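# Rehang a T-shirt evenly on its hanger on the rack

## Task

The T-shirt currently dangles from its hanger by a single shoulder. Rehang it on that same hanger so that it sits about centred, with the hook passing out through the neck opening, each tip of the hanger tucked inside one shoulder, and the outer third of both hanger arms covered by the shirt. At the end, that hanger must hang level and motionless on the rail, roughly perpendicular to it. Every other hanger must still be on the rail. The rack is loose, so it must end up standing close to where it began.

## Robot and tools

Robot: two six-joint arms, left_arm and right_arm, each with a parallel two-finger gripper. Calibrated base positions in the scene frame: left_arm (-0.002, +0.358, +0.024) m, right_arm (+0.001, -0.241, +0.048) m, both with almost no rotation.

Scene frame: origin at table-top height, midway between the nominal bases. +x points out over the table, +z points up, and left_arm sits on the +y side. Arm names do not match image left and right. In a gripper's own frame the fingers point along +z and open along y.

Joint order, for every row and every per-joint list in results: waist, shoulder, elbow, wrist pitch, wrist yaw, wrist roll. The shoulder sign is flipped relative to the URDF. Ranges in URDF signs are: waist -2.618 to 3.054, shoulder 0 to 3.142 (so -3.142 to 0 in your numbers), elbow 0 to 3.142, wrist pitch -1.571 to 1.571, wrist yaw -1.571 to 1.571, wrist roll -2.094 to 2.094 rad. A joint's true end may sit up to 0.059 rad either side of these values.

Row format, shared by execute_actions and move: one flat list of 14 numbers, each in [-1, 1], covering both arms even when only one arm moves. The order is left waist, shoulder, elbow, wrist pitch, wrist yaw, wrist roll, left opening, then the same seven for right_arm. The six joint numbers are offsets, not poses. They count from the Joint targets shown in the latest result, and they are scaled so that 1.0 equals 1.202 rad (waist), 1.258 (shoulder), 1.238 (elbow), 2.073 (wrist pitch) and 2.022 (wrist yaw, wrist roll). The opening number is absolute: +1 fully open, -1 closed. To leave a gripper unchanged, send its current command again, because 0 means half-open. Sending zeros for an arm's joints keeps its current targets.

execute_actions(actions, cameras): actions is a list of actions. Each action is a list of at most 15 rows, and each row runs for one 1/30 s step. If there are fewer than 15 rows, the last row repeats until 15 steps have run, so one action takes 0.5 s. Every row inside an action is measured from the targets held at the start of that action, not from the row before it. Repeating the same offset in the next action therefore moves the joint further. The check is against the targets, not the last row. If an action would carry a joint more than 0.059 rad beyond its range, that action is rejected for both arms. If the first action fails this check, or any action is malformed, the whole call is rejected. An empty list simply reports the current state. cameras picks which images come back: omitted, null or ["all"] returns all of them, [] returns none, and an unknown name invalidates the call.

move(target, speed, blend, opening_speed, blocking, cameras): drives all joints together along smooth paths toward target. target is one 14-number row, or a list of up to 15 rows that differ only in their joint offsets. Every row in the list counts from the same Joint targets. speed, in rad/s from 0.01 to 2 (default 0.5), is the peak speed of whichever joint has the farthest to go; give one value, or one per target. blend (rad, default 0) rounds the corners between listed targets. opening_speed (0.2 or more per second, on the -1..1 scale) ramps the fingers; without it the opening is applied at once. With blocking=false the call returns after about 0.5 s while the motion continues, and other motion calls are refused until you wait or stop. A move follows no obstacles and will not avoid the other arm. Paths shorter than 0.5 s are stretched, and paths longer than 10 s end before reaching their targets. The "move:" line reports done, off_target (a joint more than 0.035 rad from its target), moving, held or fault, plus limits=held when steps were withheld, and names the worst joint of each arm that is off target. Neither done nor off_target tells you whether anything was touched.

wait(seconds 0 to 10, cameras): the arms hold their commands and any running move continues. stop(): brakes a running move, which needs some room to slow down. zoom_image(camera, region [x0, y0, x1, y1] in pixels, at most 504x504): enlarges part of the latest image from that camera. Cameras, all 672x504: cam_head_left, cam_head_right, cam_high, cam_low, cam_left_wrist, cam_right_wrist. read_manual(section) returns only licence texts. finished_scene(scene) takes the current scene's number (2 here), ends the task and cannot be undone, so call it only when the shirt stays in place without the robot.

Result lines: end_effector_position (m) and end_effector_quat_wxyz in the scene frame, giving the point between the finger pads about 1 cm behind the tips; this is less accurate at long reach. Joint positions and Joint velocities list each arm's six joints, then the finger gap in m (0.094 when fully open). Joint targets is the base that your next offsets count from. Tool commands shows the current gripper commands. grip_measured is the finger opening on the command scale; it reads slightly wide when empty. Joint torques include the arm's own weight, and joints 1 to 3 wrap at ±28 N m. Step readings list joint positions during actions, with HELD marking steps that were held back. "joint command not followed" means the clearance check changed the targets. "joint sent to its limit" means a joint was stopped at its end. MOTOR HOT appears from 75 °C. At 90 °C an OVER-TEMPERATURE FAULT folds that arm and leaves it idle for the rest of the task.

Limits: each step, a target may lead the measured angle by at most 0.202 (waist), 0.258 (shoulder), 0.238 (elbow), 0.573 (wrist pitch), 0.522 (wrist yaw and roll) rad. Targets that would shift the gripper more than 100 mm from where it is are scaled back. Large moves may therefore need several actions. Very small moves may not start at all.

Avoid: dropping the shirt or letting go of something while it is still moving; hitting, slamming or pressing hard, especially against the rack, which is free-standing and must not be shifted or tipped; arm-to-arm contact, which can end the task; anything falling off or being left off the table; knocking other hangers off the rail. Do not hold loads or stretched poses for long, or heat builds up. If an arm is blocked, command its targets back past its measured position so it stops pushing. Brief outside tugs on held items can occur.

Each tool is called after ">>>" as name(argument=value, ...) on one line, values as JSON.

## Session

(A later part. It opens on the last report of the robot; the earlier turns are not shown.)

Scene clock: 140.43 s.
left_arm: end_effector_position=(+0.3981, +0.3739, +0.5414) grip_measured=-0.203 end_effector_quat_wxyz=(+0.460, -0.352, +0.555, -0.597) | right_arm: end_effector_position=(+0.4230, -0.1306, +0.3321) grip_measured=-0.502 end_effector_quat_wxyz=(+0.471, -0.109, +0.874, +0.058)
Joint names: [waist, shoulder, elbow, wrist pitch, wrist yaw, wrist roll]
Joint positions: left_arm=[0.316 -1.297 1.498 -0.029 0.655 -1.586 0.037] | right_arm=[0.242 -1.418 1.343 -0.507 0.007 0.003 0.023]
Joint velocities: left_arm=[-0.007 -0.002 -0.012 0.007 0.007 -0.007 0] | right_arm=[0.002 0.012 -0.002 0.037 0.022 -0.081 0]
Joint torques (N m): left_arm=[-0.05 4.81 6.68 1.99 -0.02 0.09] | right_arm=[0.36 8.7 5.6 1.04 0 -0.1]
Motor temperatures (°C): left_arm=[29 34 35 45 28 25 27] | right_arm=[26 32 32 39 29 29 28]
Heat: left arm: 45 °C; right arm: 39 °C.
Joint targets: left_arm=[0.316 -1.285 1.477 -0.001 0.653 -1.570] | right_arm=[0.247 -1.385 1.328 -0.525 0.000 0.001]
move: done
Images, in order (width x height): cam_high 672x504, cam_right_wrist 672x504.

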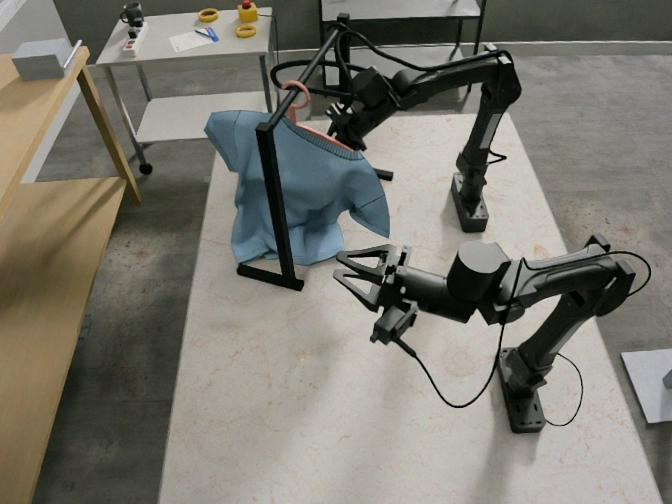

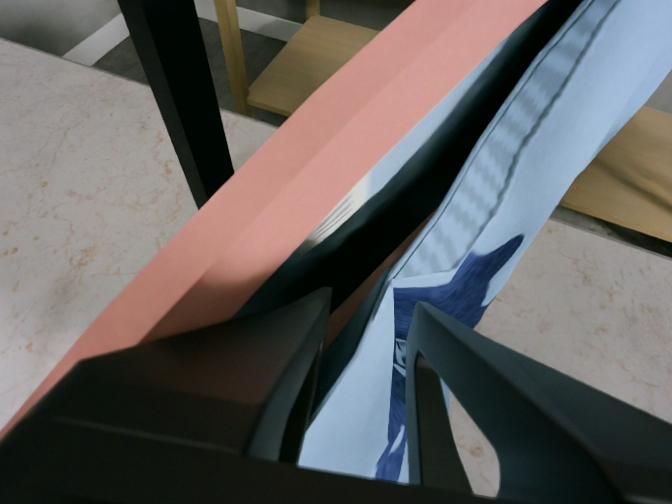

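>>> move(target=[[0,0,0,0,0,0,-0.2,0,-0.121,0.508,-0.244,0,0,-0.5],[0,0,0,0,0,0,-0.2,0.017,0.066,0.658,-0.406,0,0,-0.5]], speed=0.4, blend=0.1)

>>> zoom_image(camera="cam_high", region=[200, 60, 430, 280])

>>> zoom_image(camera="cam_low", region=[320, 50, 540, 290])

Scene clock: 143.77 s.
left_arm: end_effector_position=(+0.3981, +0.3739, +0.5414) grip_measured=-0.203 end_effector_quat_wxyz=(+0.460, -0.352, +0.555, -0.597) | right_arm: end_effector_position=(+0.2774, -0.1628, +0.5180) grip_measured=-0.502 end_effector_quat_wxyz=(+0.497, -0.116, +0.857, +0.067)
Joint names: [waist, shoulder, elbow, wrist pitch, wrist yaw, wrist roll]
Joint positions: left_arm=[0.316 -1.297 1.498 -0.029 0.655 -1.586 0.037] | right_arm=[0.262 -1.3 2.124 -1.345 0.007 0.003 0.023]
Joint velocities: left_arm=[-0.007 0.027 -0.012 -0.007 -0.022 -0.081 -0.001] | right_arm=[0.007 0.022 0.002 -0.081 0.007 -0.11 -0.001]
Joint torques (N m): left_arm=[-0.06 4.9 6.57 2 -0.01 0.12] | right_arm=[0.4 1.13 5.29 1.05 0 -0.1]
Motor temperatures (°C): left_arm=[29 34 35 45 28 25 27] | right_arm=[26 32 32 39 29 29 28]
Heat: left arm: 45 °C; right arm: 39 °C.
Joint targets: left_arm=[0.316 -1.285 1.477 -0.001 0.653 -1.570] | right_arm=[0.268 -1.302 2.143 -1.366 0.000 0.001]
move: done

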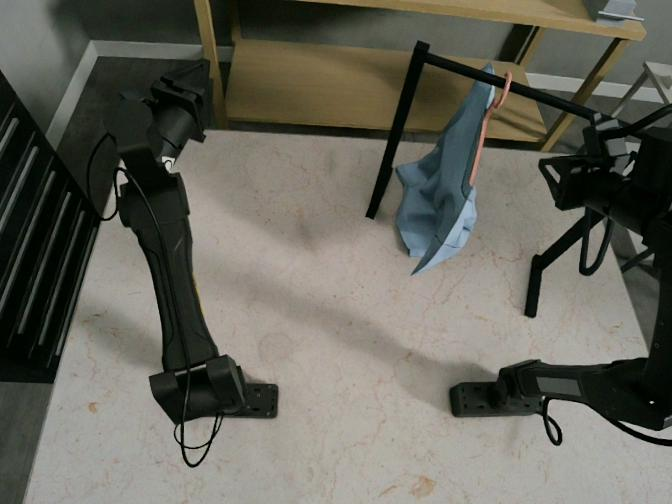

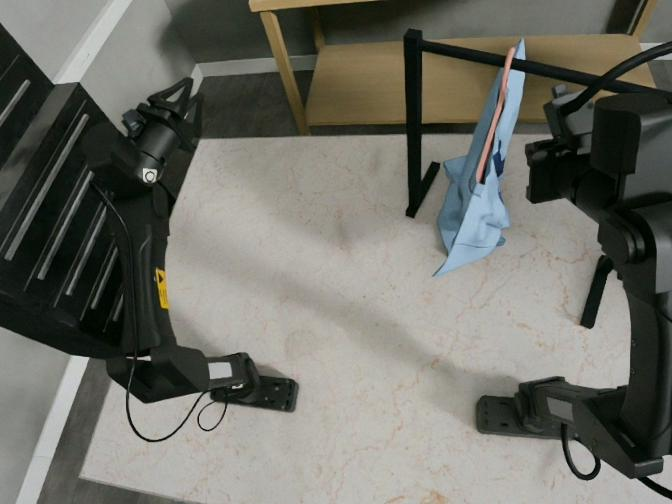

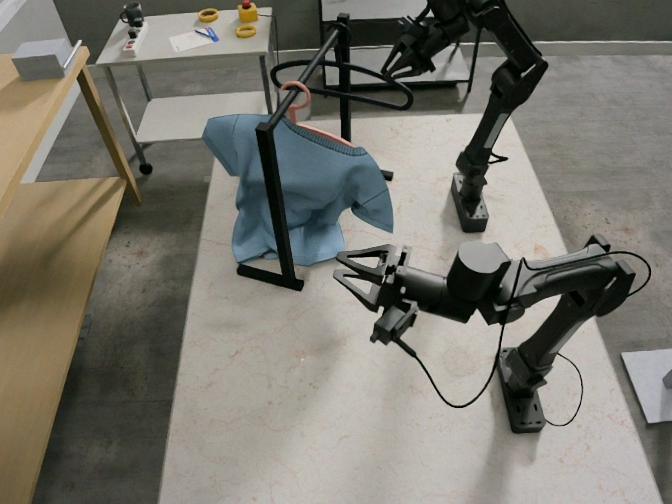

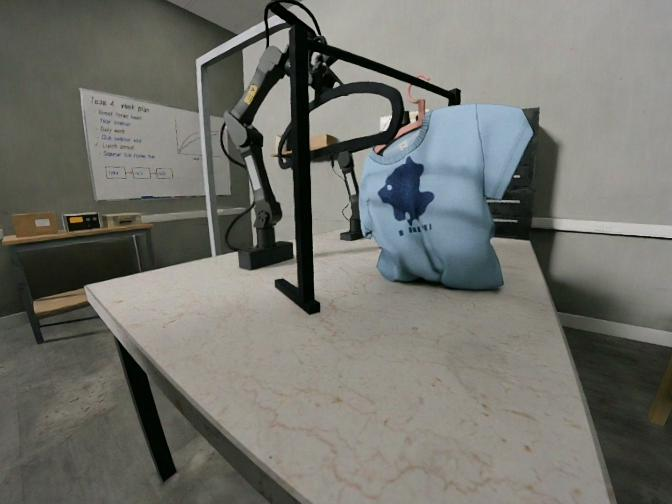

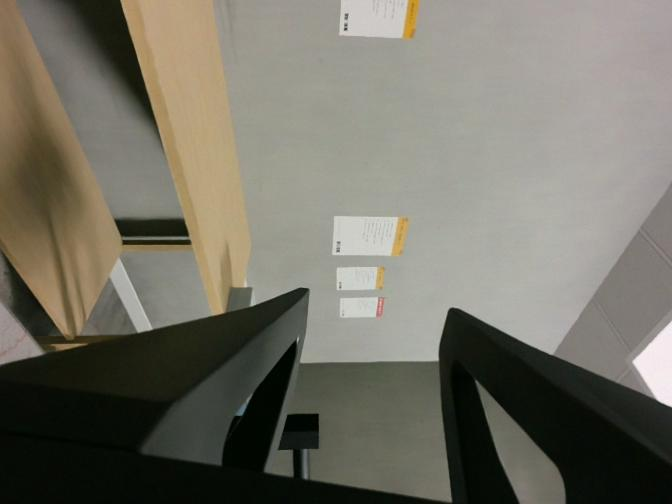

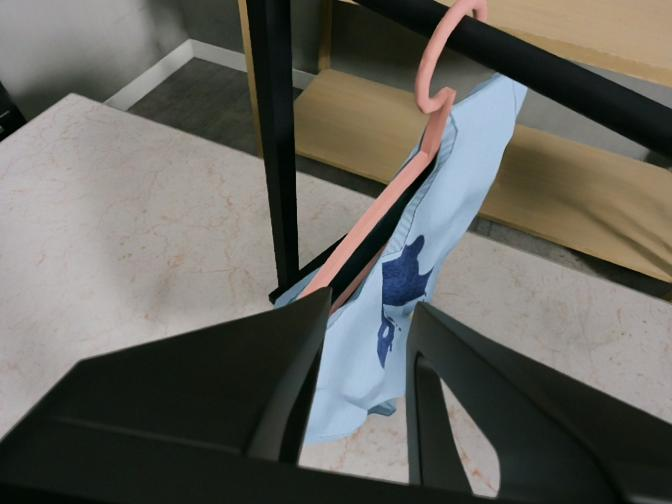

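Scaled by 2.191 from the camera's 672x504 image, which has a finer 960x720 frame.

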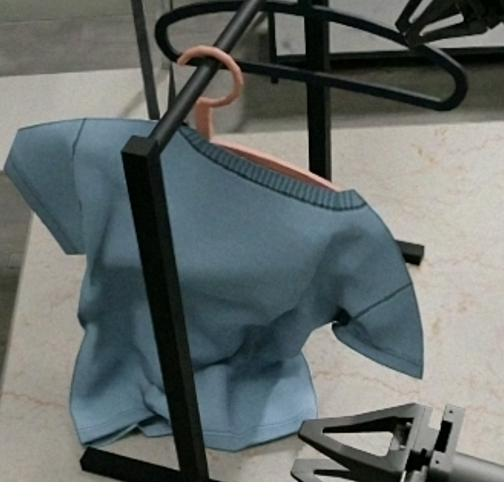

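Scaled by 2.100 from the camera's 672x504 image, which has a finer 960x720 frame.

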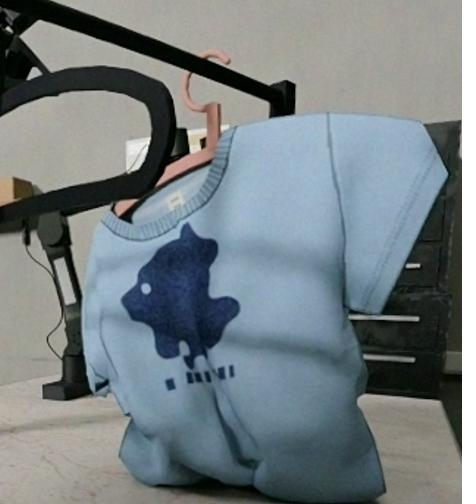

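>>> move(target=[[-0.947,-0.174,-0.096,0.128,-0.323,0.7765,-0.2,0,0,0,0,0,0,-0.5],[-0.947,-0.484,0.285,0.104,-0.323,0.7765,-0.2,0,0,0,0,0,0,-0.5]], speed=0.5, cameras=["cam_left_wrist","cam_high","cam_head_right","cam_right_wrist"])

Scene clock: 149.33 s.
left_arm: end_effector_position=(+0.3984, -0.0779, +0.4774) grip_measured=-0.203 end_effector_quat_wxyz=(+0.694, +0.259, +0.594, -0.312) | right_arm: end_effector_position=(+0.2773, -0.1629, +0.5177) grip_measured=-0.502 end_effector_quat_wxyz=(+0.496, -0.116, +0.858, +0.066)
Joint names: [waist, shoulder, elbow, wrist pitch, wrist yaw, wrist roll]
Joint positions: left_arm=[-0.824 -1.869 1.797 0.232 0.006 -0.012 0.037] | right_arm=[0.262 -1.3 2.124 -1.346 0.007 0.003 0.023]
Joint velocities: left_arm=[-0.002 -0.002 0.002 0.022 -0.081 0.007 0] | right_arm=[0.002 0.012 0.002 0.066 -0.066 -0.007 0]
Joint torques (N m): left_arm=[0.16 7.82 12.21 1.69 -0.08 0.11] | right_arm=[0.42 1.1 5.3 1.06 -0.01 -0.1]
Motor temperatures (°C): left_arm=[29 34 35 45 28 25 27] | right_arm=[26 31 32 39 28 29 28]
Heat: left arm: 45 °C; right arm: 39 °C.
Joint targets: left_arm=[-0.822 -1.894 1.830 0.215 0.000 0.000] | right_arm=[0.268 -1.302 2.143 -1.366 0.000 0.001]
move: done
Images, in order (width x height): cam_head_right 672x504, cam_high 672x504, cam_left_wrist 672x504, cam_right_wrist 672x504.

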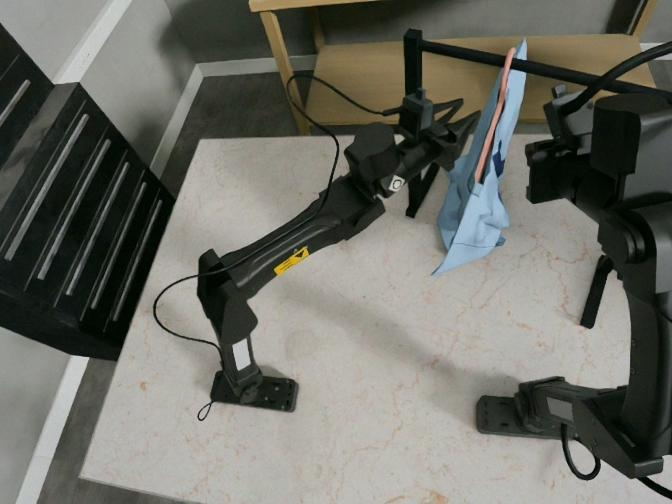

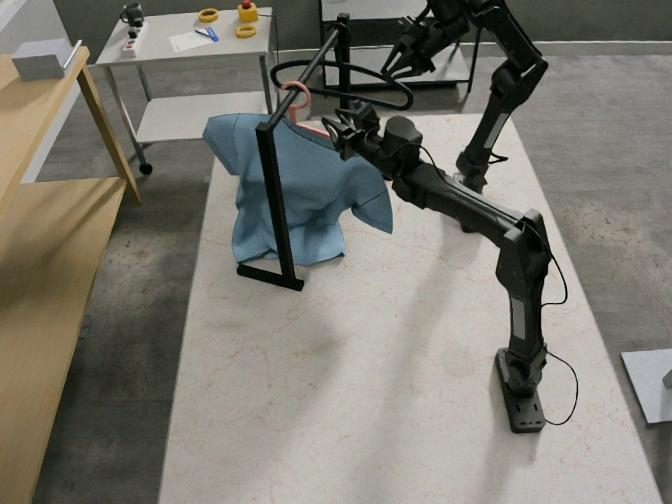

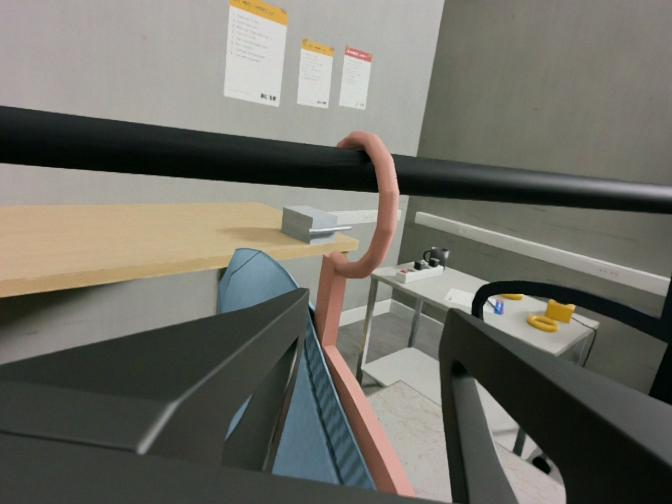

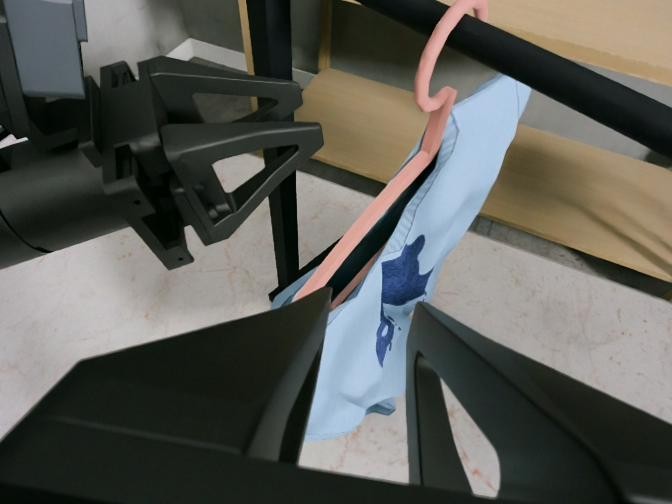

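>>> move(target=[0.0058,-0.2,0.275,-0.055,0,0,-0.2,0,0,0,0,0,0,-0.5], speed=0.3, cameras=["cam_left_wrist","cam_high","cam_right_wrist"])

Scene clock: 151.50 s.
left_arm: end_effector_position=(+0.4363, -0.1152, +0.4765) grip_measured=-0.203 end_effector_quat_wxyz=(+0.698, +0.256, +0.592, -0.312) | right_arm: end_effector_position=(+0.2773, -0.1629, +0.5177) grip_measured=-0.502 end_effector_quat_wxyz=(+0.496, -0.116, +0.858, +0.066)
Joint names: [waist, shoulder, elbow, wrist pitch, wrist yaw, wrist roll]
Joint positions: left_arm=[-0.82 -2.112 2.134 0.146 0.004 -0.012 0.037] | right_arm=[0.262 -1.3 2.124 -1.346 0.007 0.003 0.023]
Joint velocities: left_arm=[-0.007 0.012 -0.007 0.007 -0.037 -0.037 0.001] | right_arm=[0.007 0.012 0.002 -0.007 -0.022 0.022 0]
Joint torques (N m): left_arm=[0.31 9.1 12.4 1.41 -0.13 0.13] | right_arm=[0.4 1.11 5.3 1.06 0 -0.1]
Motor temperatures (°C): left_arm=[29 34 35 44 28 25 27] | right_arm=[26 31 32 38 28 29 28]
Heat: left arm: 44 °C; right arm: 38 °C.
Joint targets: left_arm=[-0.815 -2.145 2.170 0.101 0.000 0.000] | right_arm=[0.268 -1.302 2.143 -1.366 0.000 0.001]
move: off_target (left_arm); left_arm: the wrist pitch is farthest, 0.045 rad from its target
Images, in order (width x height): cam_high 672x504, cam_left_wrist 672x504, cam_right_wrist 672x504.

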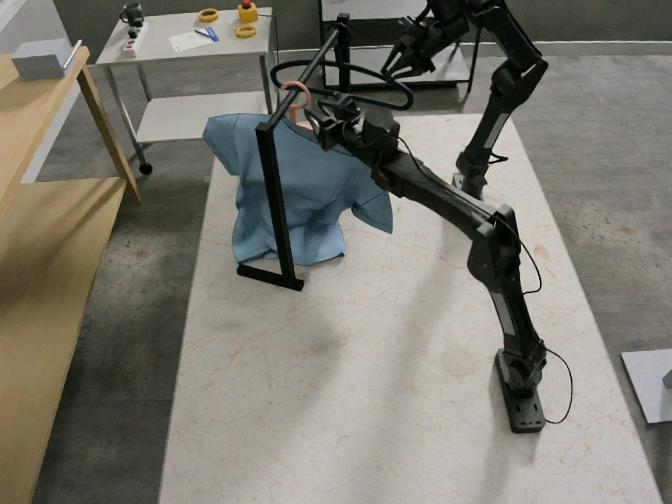

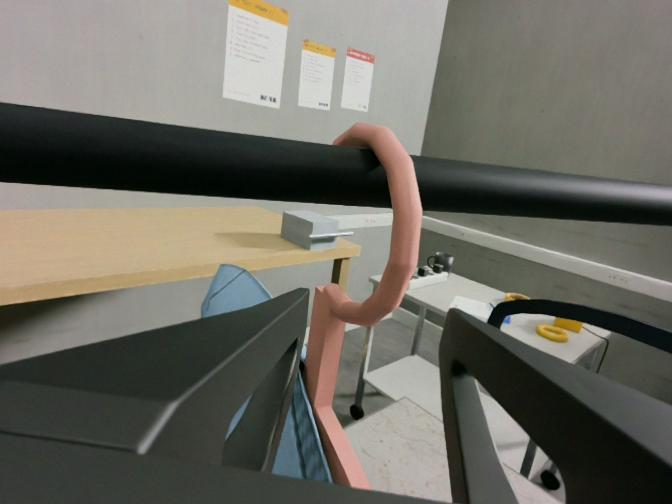

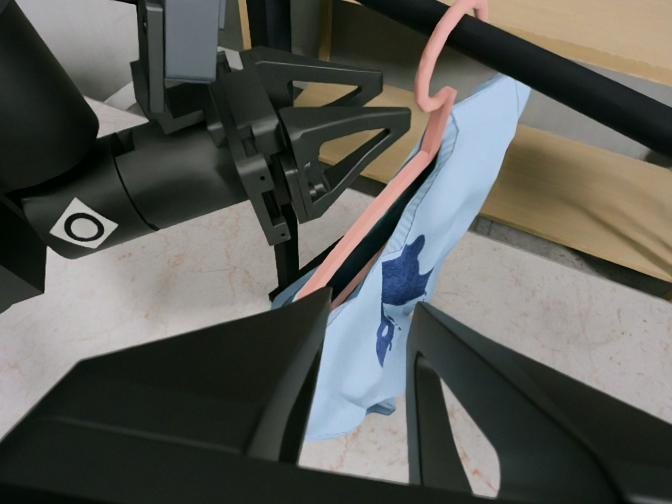

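>>> move(target=[[0.013,0,0,0,0,0,-0.2,0,0,0,0,0,0,-0.5],[0.013,-0.175,0.225,-0.048,0,0,-0.2,0,0,0,0,0,0,-0.5]], speed=0.25, cameras=["cam_left_wrist","cam_high","cam_right_wrist"])

>>> zoom_image(camera="cam_right_wrist", region=[280, 0, 560, 260])

Scene clock: 153.53 s.
left_arm: end_effector_position=(+0.4749, -0.1367, +0.4482) grip_measured=-0.203 end_effector_quat_wxyz=(+0.690, +0.255, +0.608, -0.299) | right_arm: end_effector_position=(+0.2773, -0.1629, +0.5177) grip_measured=-0.502 end_effector_quat_wxyz=(+0.496, -0.116, +0.858, +0.066)
Joint names: [waist, shoulder, elbow, wrist pitch, wrist yaw, wrist roll]
Joint positions: left_arm=[-0.802 -2.328 2.413 0.047 0 -0.012 0.037] | right_arm=[0.262 -1.3 2.124 -1.346 0.007 0.003 0.023]
Joint velocities: left_arm=[-0.002 0.012 -0.002 0.022 0.022 -0.037 -0.001] | right_arm=[-0.007 -0.017 0.022 -0.037 0.007 0.022 0]
Joint torques (N m): left_arm=[0.03 10.18 12.16 1.38 -0.03 0.12] | right_arm=[0.4 1.13 5.29 1.06 0 -0.1]
Motor temperatures (°C): left_arm=[29 34 35 44 28 25 27] | right_arm=[26 31 32 38 28 29 28]
Heat: left arm: 44 °C; right arm: 38 °C.
Joint targets: left_arm=[-0.800 -2.365 2.448 0.001 0.000 0.000] | right_arm=[0.268 -1.302 2.143 -1.366 0.000 0.001]
move: off_target (left_arm); left_arm: the wrist pitch is farthest, 0.045 rad from its target
Images, in order (width x height): cam_high 672x504, cam_left_wrist 672x504, cam_right_wrist 672x504.

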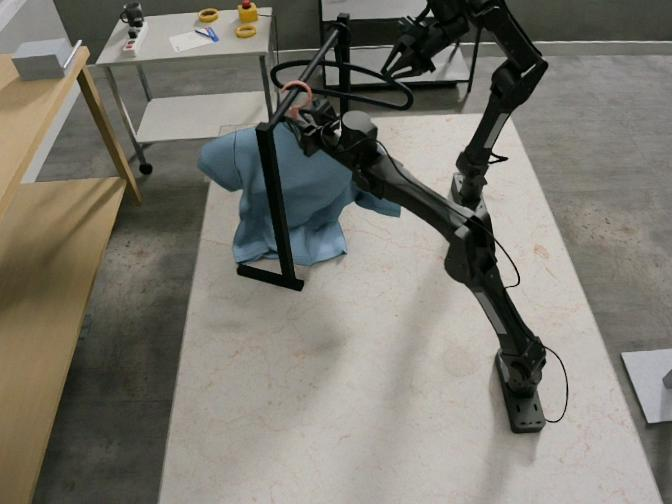

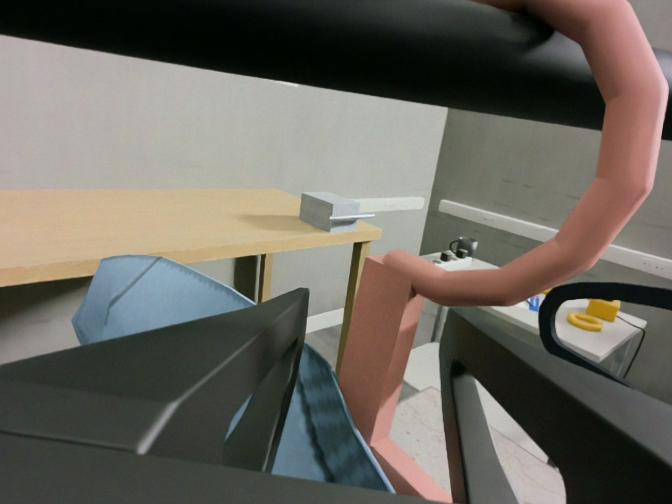

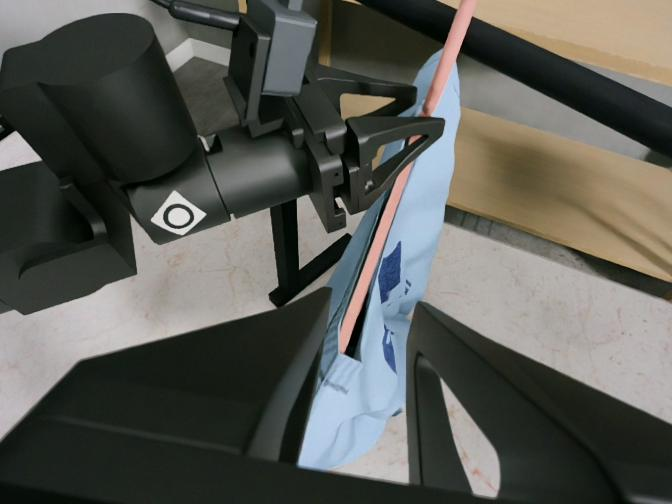

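Scaled by 1.800 from the camera's 672x504 image, which has a finer 960x720 frame.

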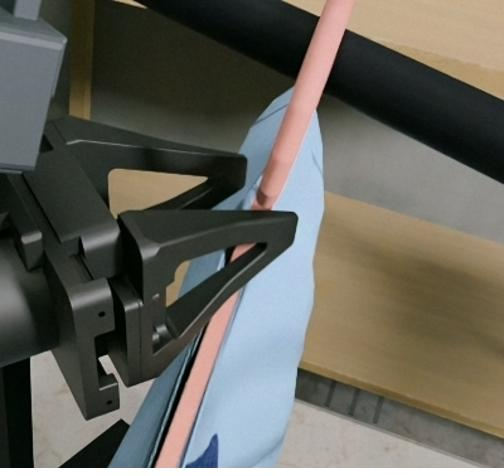

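>>> move(target=[0,0,0,0,0,0,-1,0,0,0,0,0,0,-0.5], opening_speed=0.5)

>>> zoom_image(camera="cam_right_wrist", region=[260, 0, 560, 400])

>>> zoom_image(camera="cam_low", region=[320, 50, 560, 290])

Scene clock: 155.60 s.
left_arm: end_effector_position=(+0.4735, -0.1380, +0.4482) grip_measured=-0.888 end_effector_quat_wxyz=(+0.690, +0.261, +0.605, -0.299) | right_arm: end_effector_position=(+0.2773, -0.1629, +0.5177) grip_measured=-0.502 end_effector_quat_wxyz=(+0.496, -0.116, +0.858, +0.066)
Joint names: [waist, shoulder, elbow, wrist pitch, wrist yaw, wrist roll]
Joint positions: left_arm=[-0.802 -2.328 2.413 0.047 0.009 -0.003 0.005] | right_arm=[0.262 -1.3 2.124 -1.346 0.007 0.003 0.023]
Joint velocities: left_arm=[0.002 -0.007 -0.017 -0.066 -0.066 0.081 -0.001] | right_arm=[-0.002 -0.017 -0.017 0.051 0.066 -0.095 0]
Joint torques (N m): left_arm=[0.02 10.33 12.12 1.43 -0.04 0.07] | right_arm=[0.42 1.13 5.29 1.06 0 -0.1]
Motor temperatures (°C): left_arm=[29 35 35 44 28 25 27] | right_arm=[26 31 32 38 28 29 28]
Heat: left arm: 44 °C; right arm: 38 °C.
Joint targets: left_arm=[-0.800 -2.365 2.448 0.001 0.000 0.000] | right_arm=[0.268 -1.302 2.143 -1.366 0.000 0.001]
move: off_target (left_arm); left_arm: the wrist pitch is farthest, 0.046 rad from its target

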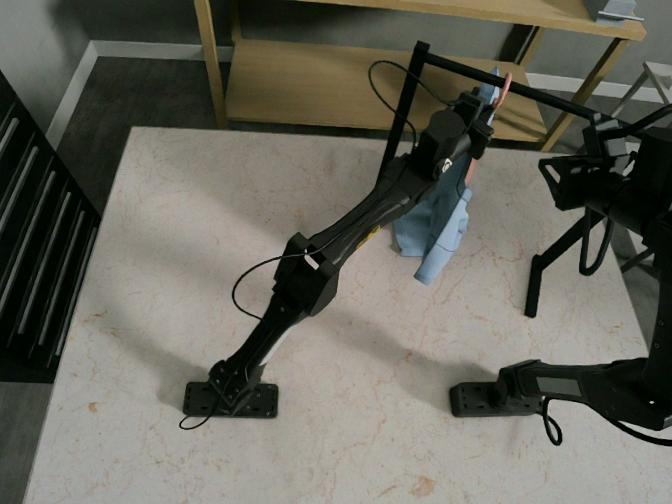

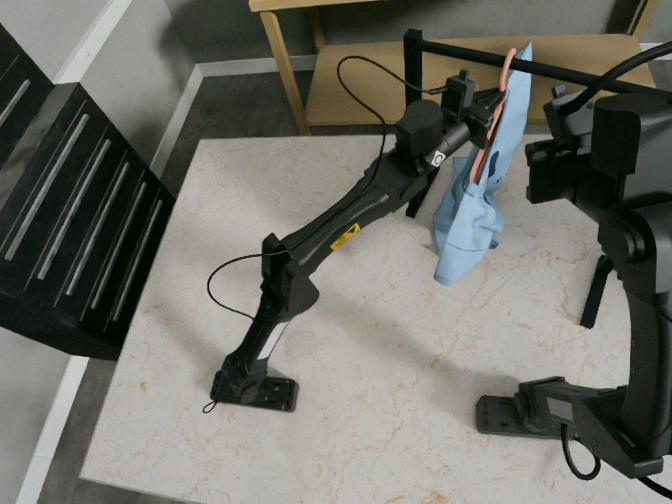

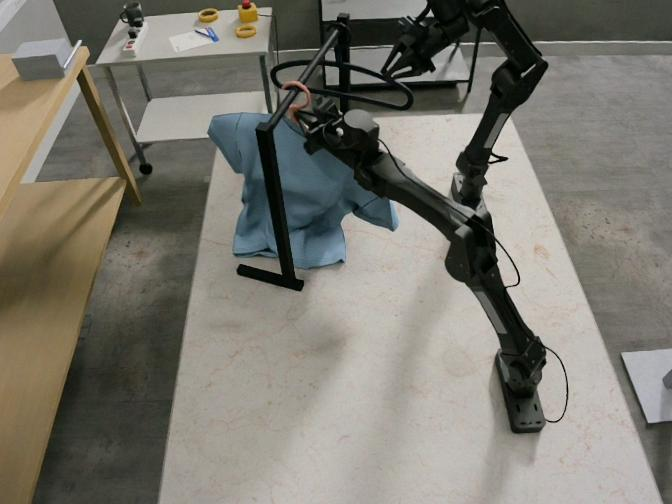

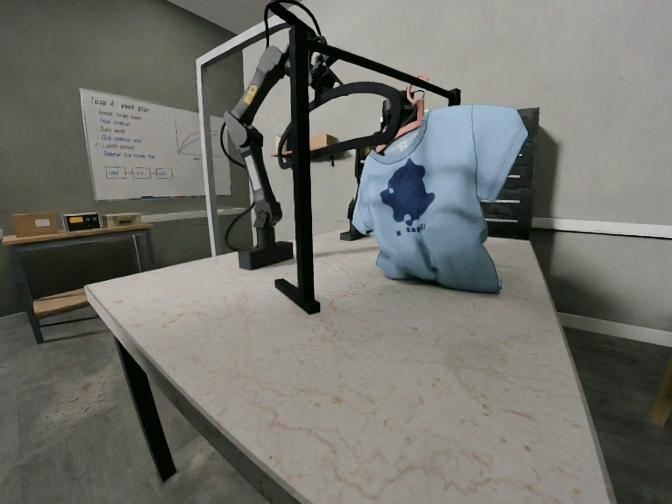

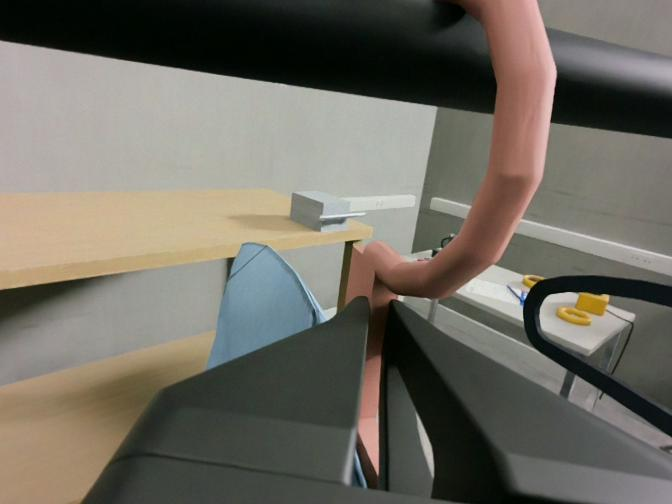

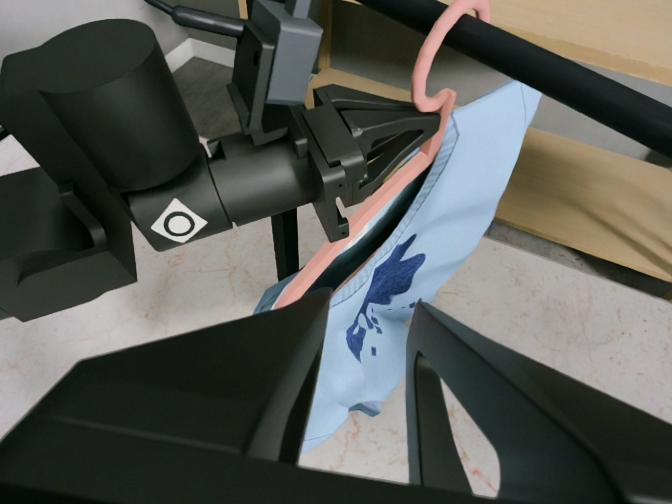

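Scaled by 1.260 from the camera's 672x504 image, which has a finer 960x720 frame.

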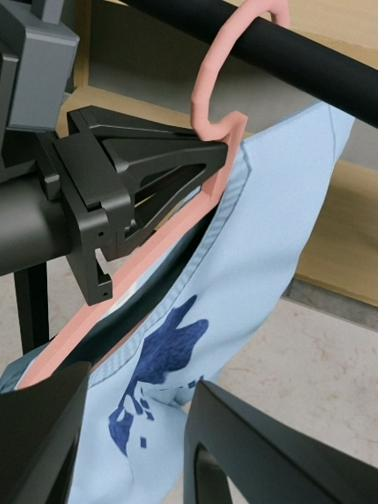

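Scaled by 2.100 from the camera's 672x504 image, which has a finer 960x720 frame.

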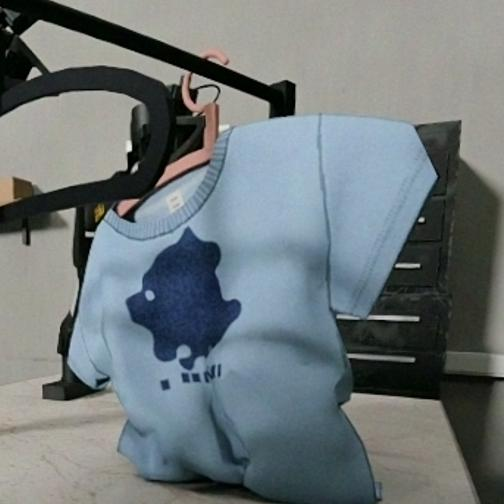

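>>> move(target=[0,0,0,0,0,0,-1,-0.014,-0.187,-0.15,0.162,0,0,-0.4], speed=0.3, cameras=["cam_right_wrist"])

Scene clock: 157.80 s.
left_arm: end_effector_position=(+0.4735, -0.1381, +0.4478) grip_measured=-0.892 end_effector_quat_wxyz=(+0.690, +0.261, +0.606, -0.298) | right_arm: end_effector_position=(+0.3930, -0.1341, +0.4359) grip_measured=-0.402 end_effector_quat_wxyz=(+0.440, -0.116, +0.889, +0.056)
Joint names: [waist, shoulder, elbow, wrist pitch, wrist yaw, wrist roll]
Joint positions: left_arm=[-0.802 -2.328 2.413 0.045 0.009 -0.001 0.005] | right_arm=[0.254 -1.537 1.965 -1.081 0.008 0.003 0.028]
Joint velocities: left_arm=[-0.007 0.002 -0.007 -0.022 -0.022 -0.037 0] | right_arm=[0.002 -0.012 0.017 0.037 0.007 0.007 -0.001]
Joint torques (N m): left_arm=[0.17 10.13 12.12 1.41 -0.07 0.03] | right_arm=[-0.24 5.39 4.89 1.62 -0.03 -0.1]
Motor temperatures (°C): left_arm=[29 35 36 43 28 25 28] | right_arm=[26 31 31 39 28 29 28]
Heat: left arm: 43 °C; right arm: 39 °C.
Joint targets: left_arm=[-0.800 -2.365 2.448 0.001 0.000 0.000] | right_arm=[0.251 -1.537 1.957 -1.030 0.000 0.001]
move: off_target (left_arm, right_arm); left_arm: the wrist pitch is farthest, 0.044 rad from its target; right_arm: the wrist pitch is farthest, 0.051 rad from its target
Images, in order (width x height): cam_right_wrist 672x504.

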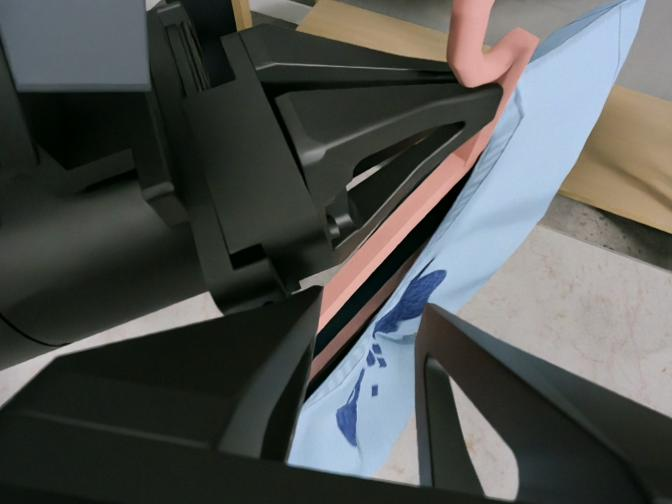

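>>> move(target=[0,0,0,0,0,0,-1,0,0.187,0.15,-0.162,0,0,-0.4], speed=0.4, cameras=[])

>>> move(target=[0,0,0,0,0,0,-0.3,0,0,0,0,0,0,-0.4], opening_speed=0.5, cameras=["cam_right_wrist"])

>>> move(target=[-0.015,0.2,-0.225,0.048,0,0,-0.3,0,0,0,0,0,0,-0.4], speed=0.3, cameras=["cam_left_wrist","cam_right_wrist"])

Scene clock: 161.37 s.
left_arm: end_effector_position=(+0.4735, -0.1381, +0.4478) grip_measured=-0.892 end_effector_quat_wxyz=(+0.689, +0.260, +0.606, -0.300) | right_arm: end_effector_position=(+0.2788, -0.1652, +0.5171) grip_measured=-0.402 end_effector_quat_wxyz=(+0.496, -0.112, +0.859, +0.064)
Joint names: [waist, shoulder, elbow, wrist pitch, wrist yaw, wrist roll]
Joint positions: left_arm=[-0.802 -2.328 2.413 0.045 0.009 -0.006 0.005] | right_arm=[0.254 -1.301 2.123 -1.345 0.008 0.003 0.028]
Joint velocities: left_arm=[-0.022 0.007 0.007 0.007 0.007 0.007 0] | right_arm=[0.007 -0.012 -0.007 -0.022 -0.066 -0.007 0.001]
Joint torques (N m): left_arm=[0.21 10.24 11.89 1.45 -0.05 0.05] | right_arm=[-0.24 1.29 5.41 1.06 -0.02 -0.1]
Motor temperatures (°C): left_arm=[29 36 36 43 28 25 28] | right_arm=[26 31 32 39 28 29 28]
Heat: left arm: 43 °C; right arm: 39 °C.
Joint targets: left_arm=[-0.800 -2.365 2.448 0.001 0.000 0.000] | right_arm=[0.251 -1.302 2.143 -1.366 0.000 0.001]
move: off_target (left_arm); left_arm: the wrist pitch is farthest, 0.044 rad from its target
No camera images: "cameras" was empty.

Scene clock: 162.97 s.
left_arm: end_effector_position=(+0.4737, -0.1379, +0.4478) grip_measured=-0.303 end_effector_quat_wxyz=(+0.689, +0.258, +0.607, -0.300) | right_arm: end_effector_position=(+0.2786, -0.1653, +0.5168) grip_measured=-0.402 end_effector_quat_wxyz=(+0.495, -0.112, +0.859, +0.064)
Joint names: [waist, shoulder, elbow, wrist pitch, wrist yaw, wrist roll]
Joint positions: left_arm=[-0.802 -2.328 2.413 0.045 0.007 -0.009 0.033] | right_arm=[0.254 -1.301 2.123 -1.346 0.008 0.003 0.028]
Joint velocities: left_arm=[0.007 -0.002 0.002 0.125 -0.066 -0.037 0] | right_arm=[-0.007 0.002 -0.002 0.037 -0.037 -0.007 0]
Joint torques (N m): left_arm=[0.23 10.37 12.4 1.4 -0.06 0.08] | right_arm=[-0.24 1.29 5.41 1.06 -0.02 -0.1]
Motor temperatures (°C): left_arm=[29 36 36 43 28 25 28] | right_arm=[26 31 31 39 28 29 28]
Heat: left arm: 43 °C; right arm: 39 °C.
Joint targets: left_arm=[-0.800 -2.365 2.448 0.001 0.000 0.000] | right_arm=[0.251 -1.302 2.143 -1.366 0.000 0.001]
move: off_target (left_arm); left_arm: the wrist pitch is farthest, 0.044 rad from its target
Images, in order (width x height): cam_right_wrist 672x504.

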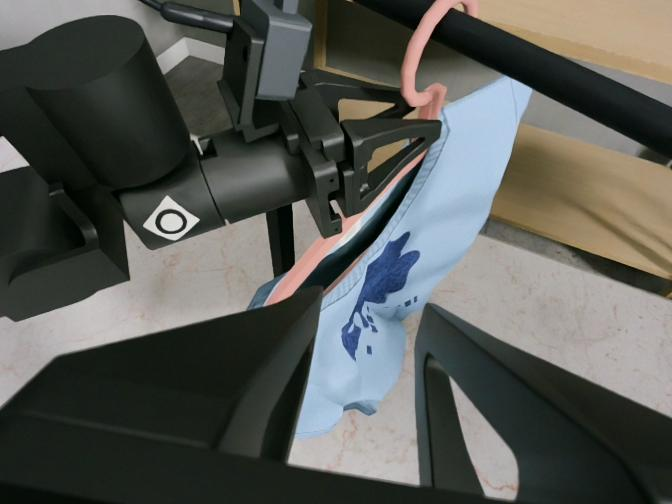

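Scene clock: 164.50 s.
left_arm: end_effector_position=(+0.4456, -0.1171, +0.4658) grip_measured=-0.303 end_effector_quat_wxyz=(+0.685, +0.261, +0.610, -0.300) | right_arm: end_effector_position=(+0.2786, -0.1653, +0.5168) grip_measured=-0.402 end_effector_quat_wxyz=(+0.495, -0.112, +0.859, +0.064)
Joint names: [waist, shoulder, elbow, wrist pitch, wrist yaw, wrist roll]
Joint positions: left_arm=[-0.813 -2.147 2.195 0.071 0.001 -0.009 0.033] | right_arm=[0.254 -1.301 2.123 -1.346 0.008 0.003 0.028]
Joint velocities: left_arm=[-0.007 -0.002 0.002 0.037 -0.051 -0.022 0] | right_arm=[-0.022 0.007 -0.022 -0.051 -0.051 0.11 0]
Joint torques (N m): left_arm=[-0.53 14.76 6.63 2.13 -0.04 0.09] | right_arm=[-0.23 1.32 5.39 1.05 -0.02 -0.1]
Motor temperatures (°C): left_arm=[29 36 36 43 28 25 28] | right_arm=[26 31 31 39 28 29 28]
Heat: left arm: 43 °C; right arm: 39 °C.
Joint targets: left_arm=[-0.818 -2.113 2.170 0.101 0.000 0.000] | right_arm=[0.251 -1.302 2.143 -1.366 0.000 0.001]
move: done
Images, in order (width x height): cam_left_wrist 672x504, cam_right_wrist 672x504.

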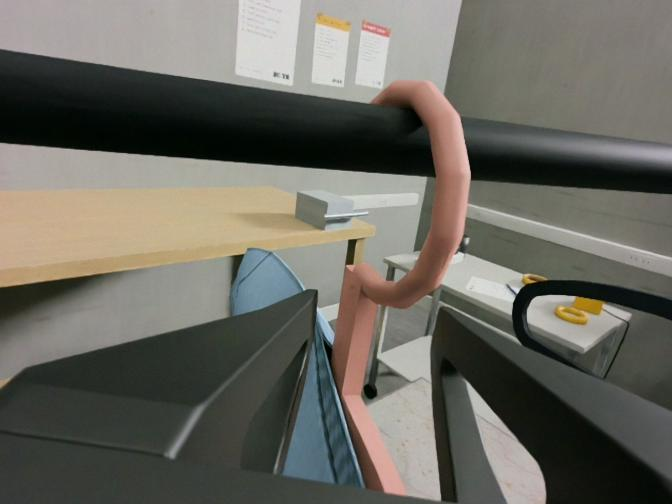

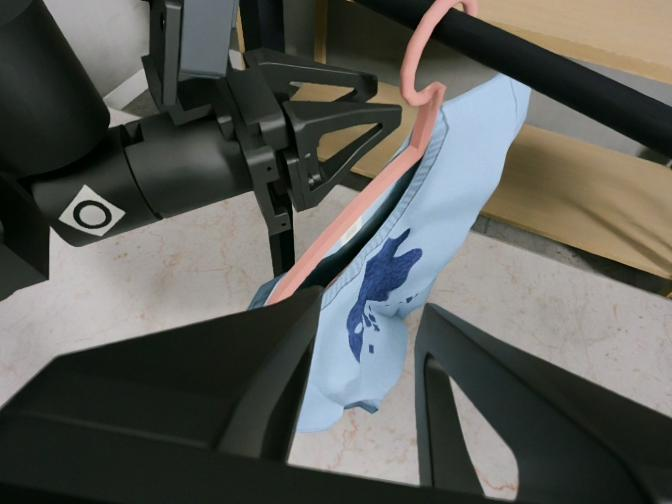

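>>> move(target=[[0,0.234,-0.39,0.1,0,0,-0.3,0,0,0,0,0,0,-0.4],[0.112,0.234,-0.39,0.1,0.229,0,-0.3,0,0,0,0,0,0,-0.4]], speed=0.4, cameras=["cam_left_wrist","cam_right_wrist"])

Scene clock: 167.97 s.
left_arm: end_effector_position=(+0.3904, -0.0669, +0.4531) grip_measured=-0.303 end_effector_quat_wxyz=(+0.638, +0.375, +0.546, -0.392) | right_arm: end_effector_position=(+0.2786, -0.1653, +0.5168) grip_measured=-0.402 end_effector_quat_wxyz=(+0.495, -0.112, +0.859, +0.064)
Joint names: [waist, shoulder, elbow, wrist pitch, wrist yaw, wrist roll]
Joint positions: left_arm=[-0.686 -1.854 1.714 0.275 0.458 -0.009 0.033] | right_arm=[0.254 -1.301 2.123 -1.346 0.008 0.003 0.028]
Joint velocities: left_arm=[0.007 -0.012 -0.002 -0.007 -0.037 0.037 -0.001] | right_arm=[0.012 -0.007 0.002 0.007 -0.051 -0.007 0]
Joint torques (N m): left_arm=[0.23 12.36 6.74 2.12 0.05 0.11] | right_arm=[-0.24 1.31 5.41 1.06 -0.02 -0.09]
Motor temperatures (°C): left_arm=[29 37 35 43 28 25 28] | right_arm=[26 31 31 39 28 29 28]
Heat: left arm: 43 °C; right arm: 39 °C.
Joint targets: left_arm=[-0.683 -1.819 1.687 0.308 0.463 0.000] | right_arm=[0.251 -1.302 2.143 -1.366 0.000 0.001]
move: done
Images, in order (width x height): cam_left_wrist 672x504, cam_right_wrist 672x504.

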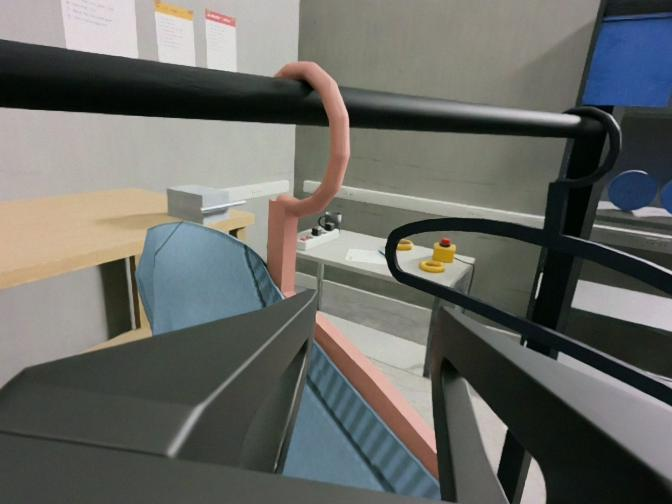

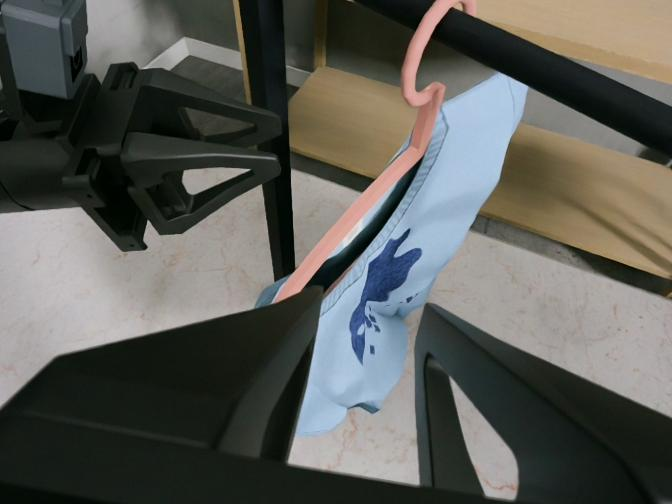

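>>> move(target=[-0.013,-0.3,0.43,-0.08,-0.008,0,-0.3,0,0,0,0,0,0,-0.4], speed=0.3, cameras=["cam_left_wrist","cam_right_wrist"])

Scene clock: 171.07 s.
left_arm: end_effector_position=(+0.4357, -0.1099, +0.4766) grip_measured=-0.303 end_effector_quat_wxyz=(+0.661, +0.373, +0.517, -0.396) | right_arm: end_effector_position=(+0.2786, -0.1653, +0.5168) grip_measured=-0.402 end_effector_quat_wxyz=(+0.495, -0.112, +0.859, +0.064)
Joint names: [waist, shoulder, elbow, wrist pitch, wrist yaw, wrist roll]
Joint positions: left_arm=[-0.693 -2.162 2.187 0.186 0.458 -0.009 0.033] | right_arm=[0.254 -1.301 2.123 -1.346 0.008 0.003 0.028]
Joint velocities: left_arm=[0.007 0.002 -0.012 0.007 0.022 -0.051 0] | right_arm=[0.007 0.012 0.017 0.022 0.007 0.037 0]
Joint torques (N m): left_arm=[-0.57 9.11 12.04 1.33 -0.15 0.05] | right_arm=[-0.23 1.32 5.41 1.05 -0.02 -0.1]
Motor temperatures (°C): left_arm=[29 37 36 43 28 25 28] | right_arm=[26 31 31 38 28 29 28]
Heat: left arm: 43 °C; right arm: 38 °C.
Joint targets: left_arm=[-0.699 -2.197 2.219 0.142 0.447 0.000] | right_arm=[0.251 -1.302 2.143 -1.366 0.000 0.001]
move: off_target (left_arm); left_arm: the wrist pitch is farthest, 0.044 rad from its target
Images, in order (width x height): cam_left_wrist 672x504, cam_right_wrist 672x504.

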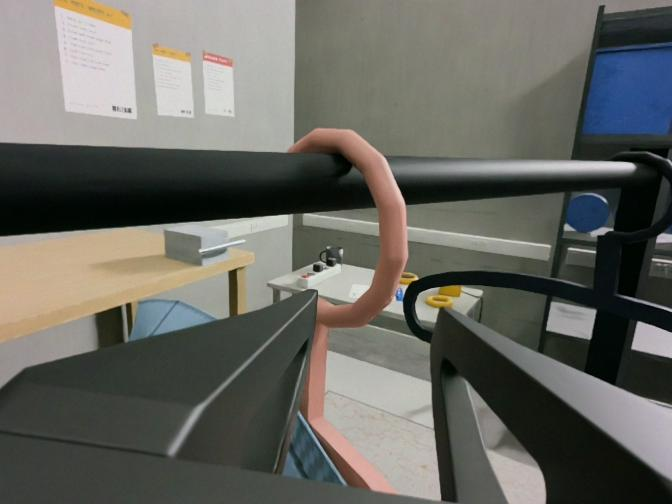

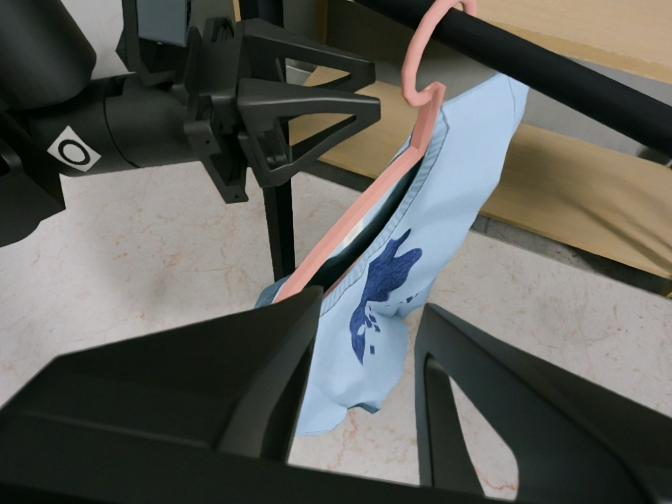

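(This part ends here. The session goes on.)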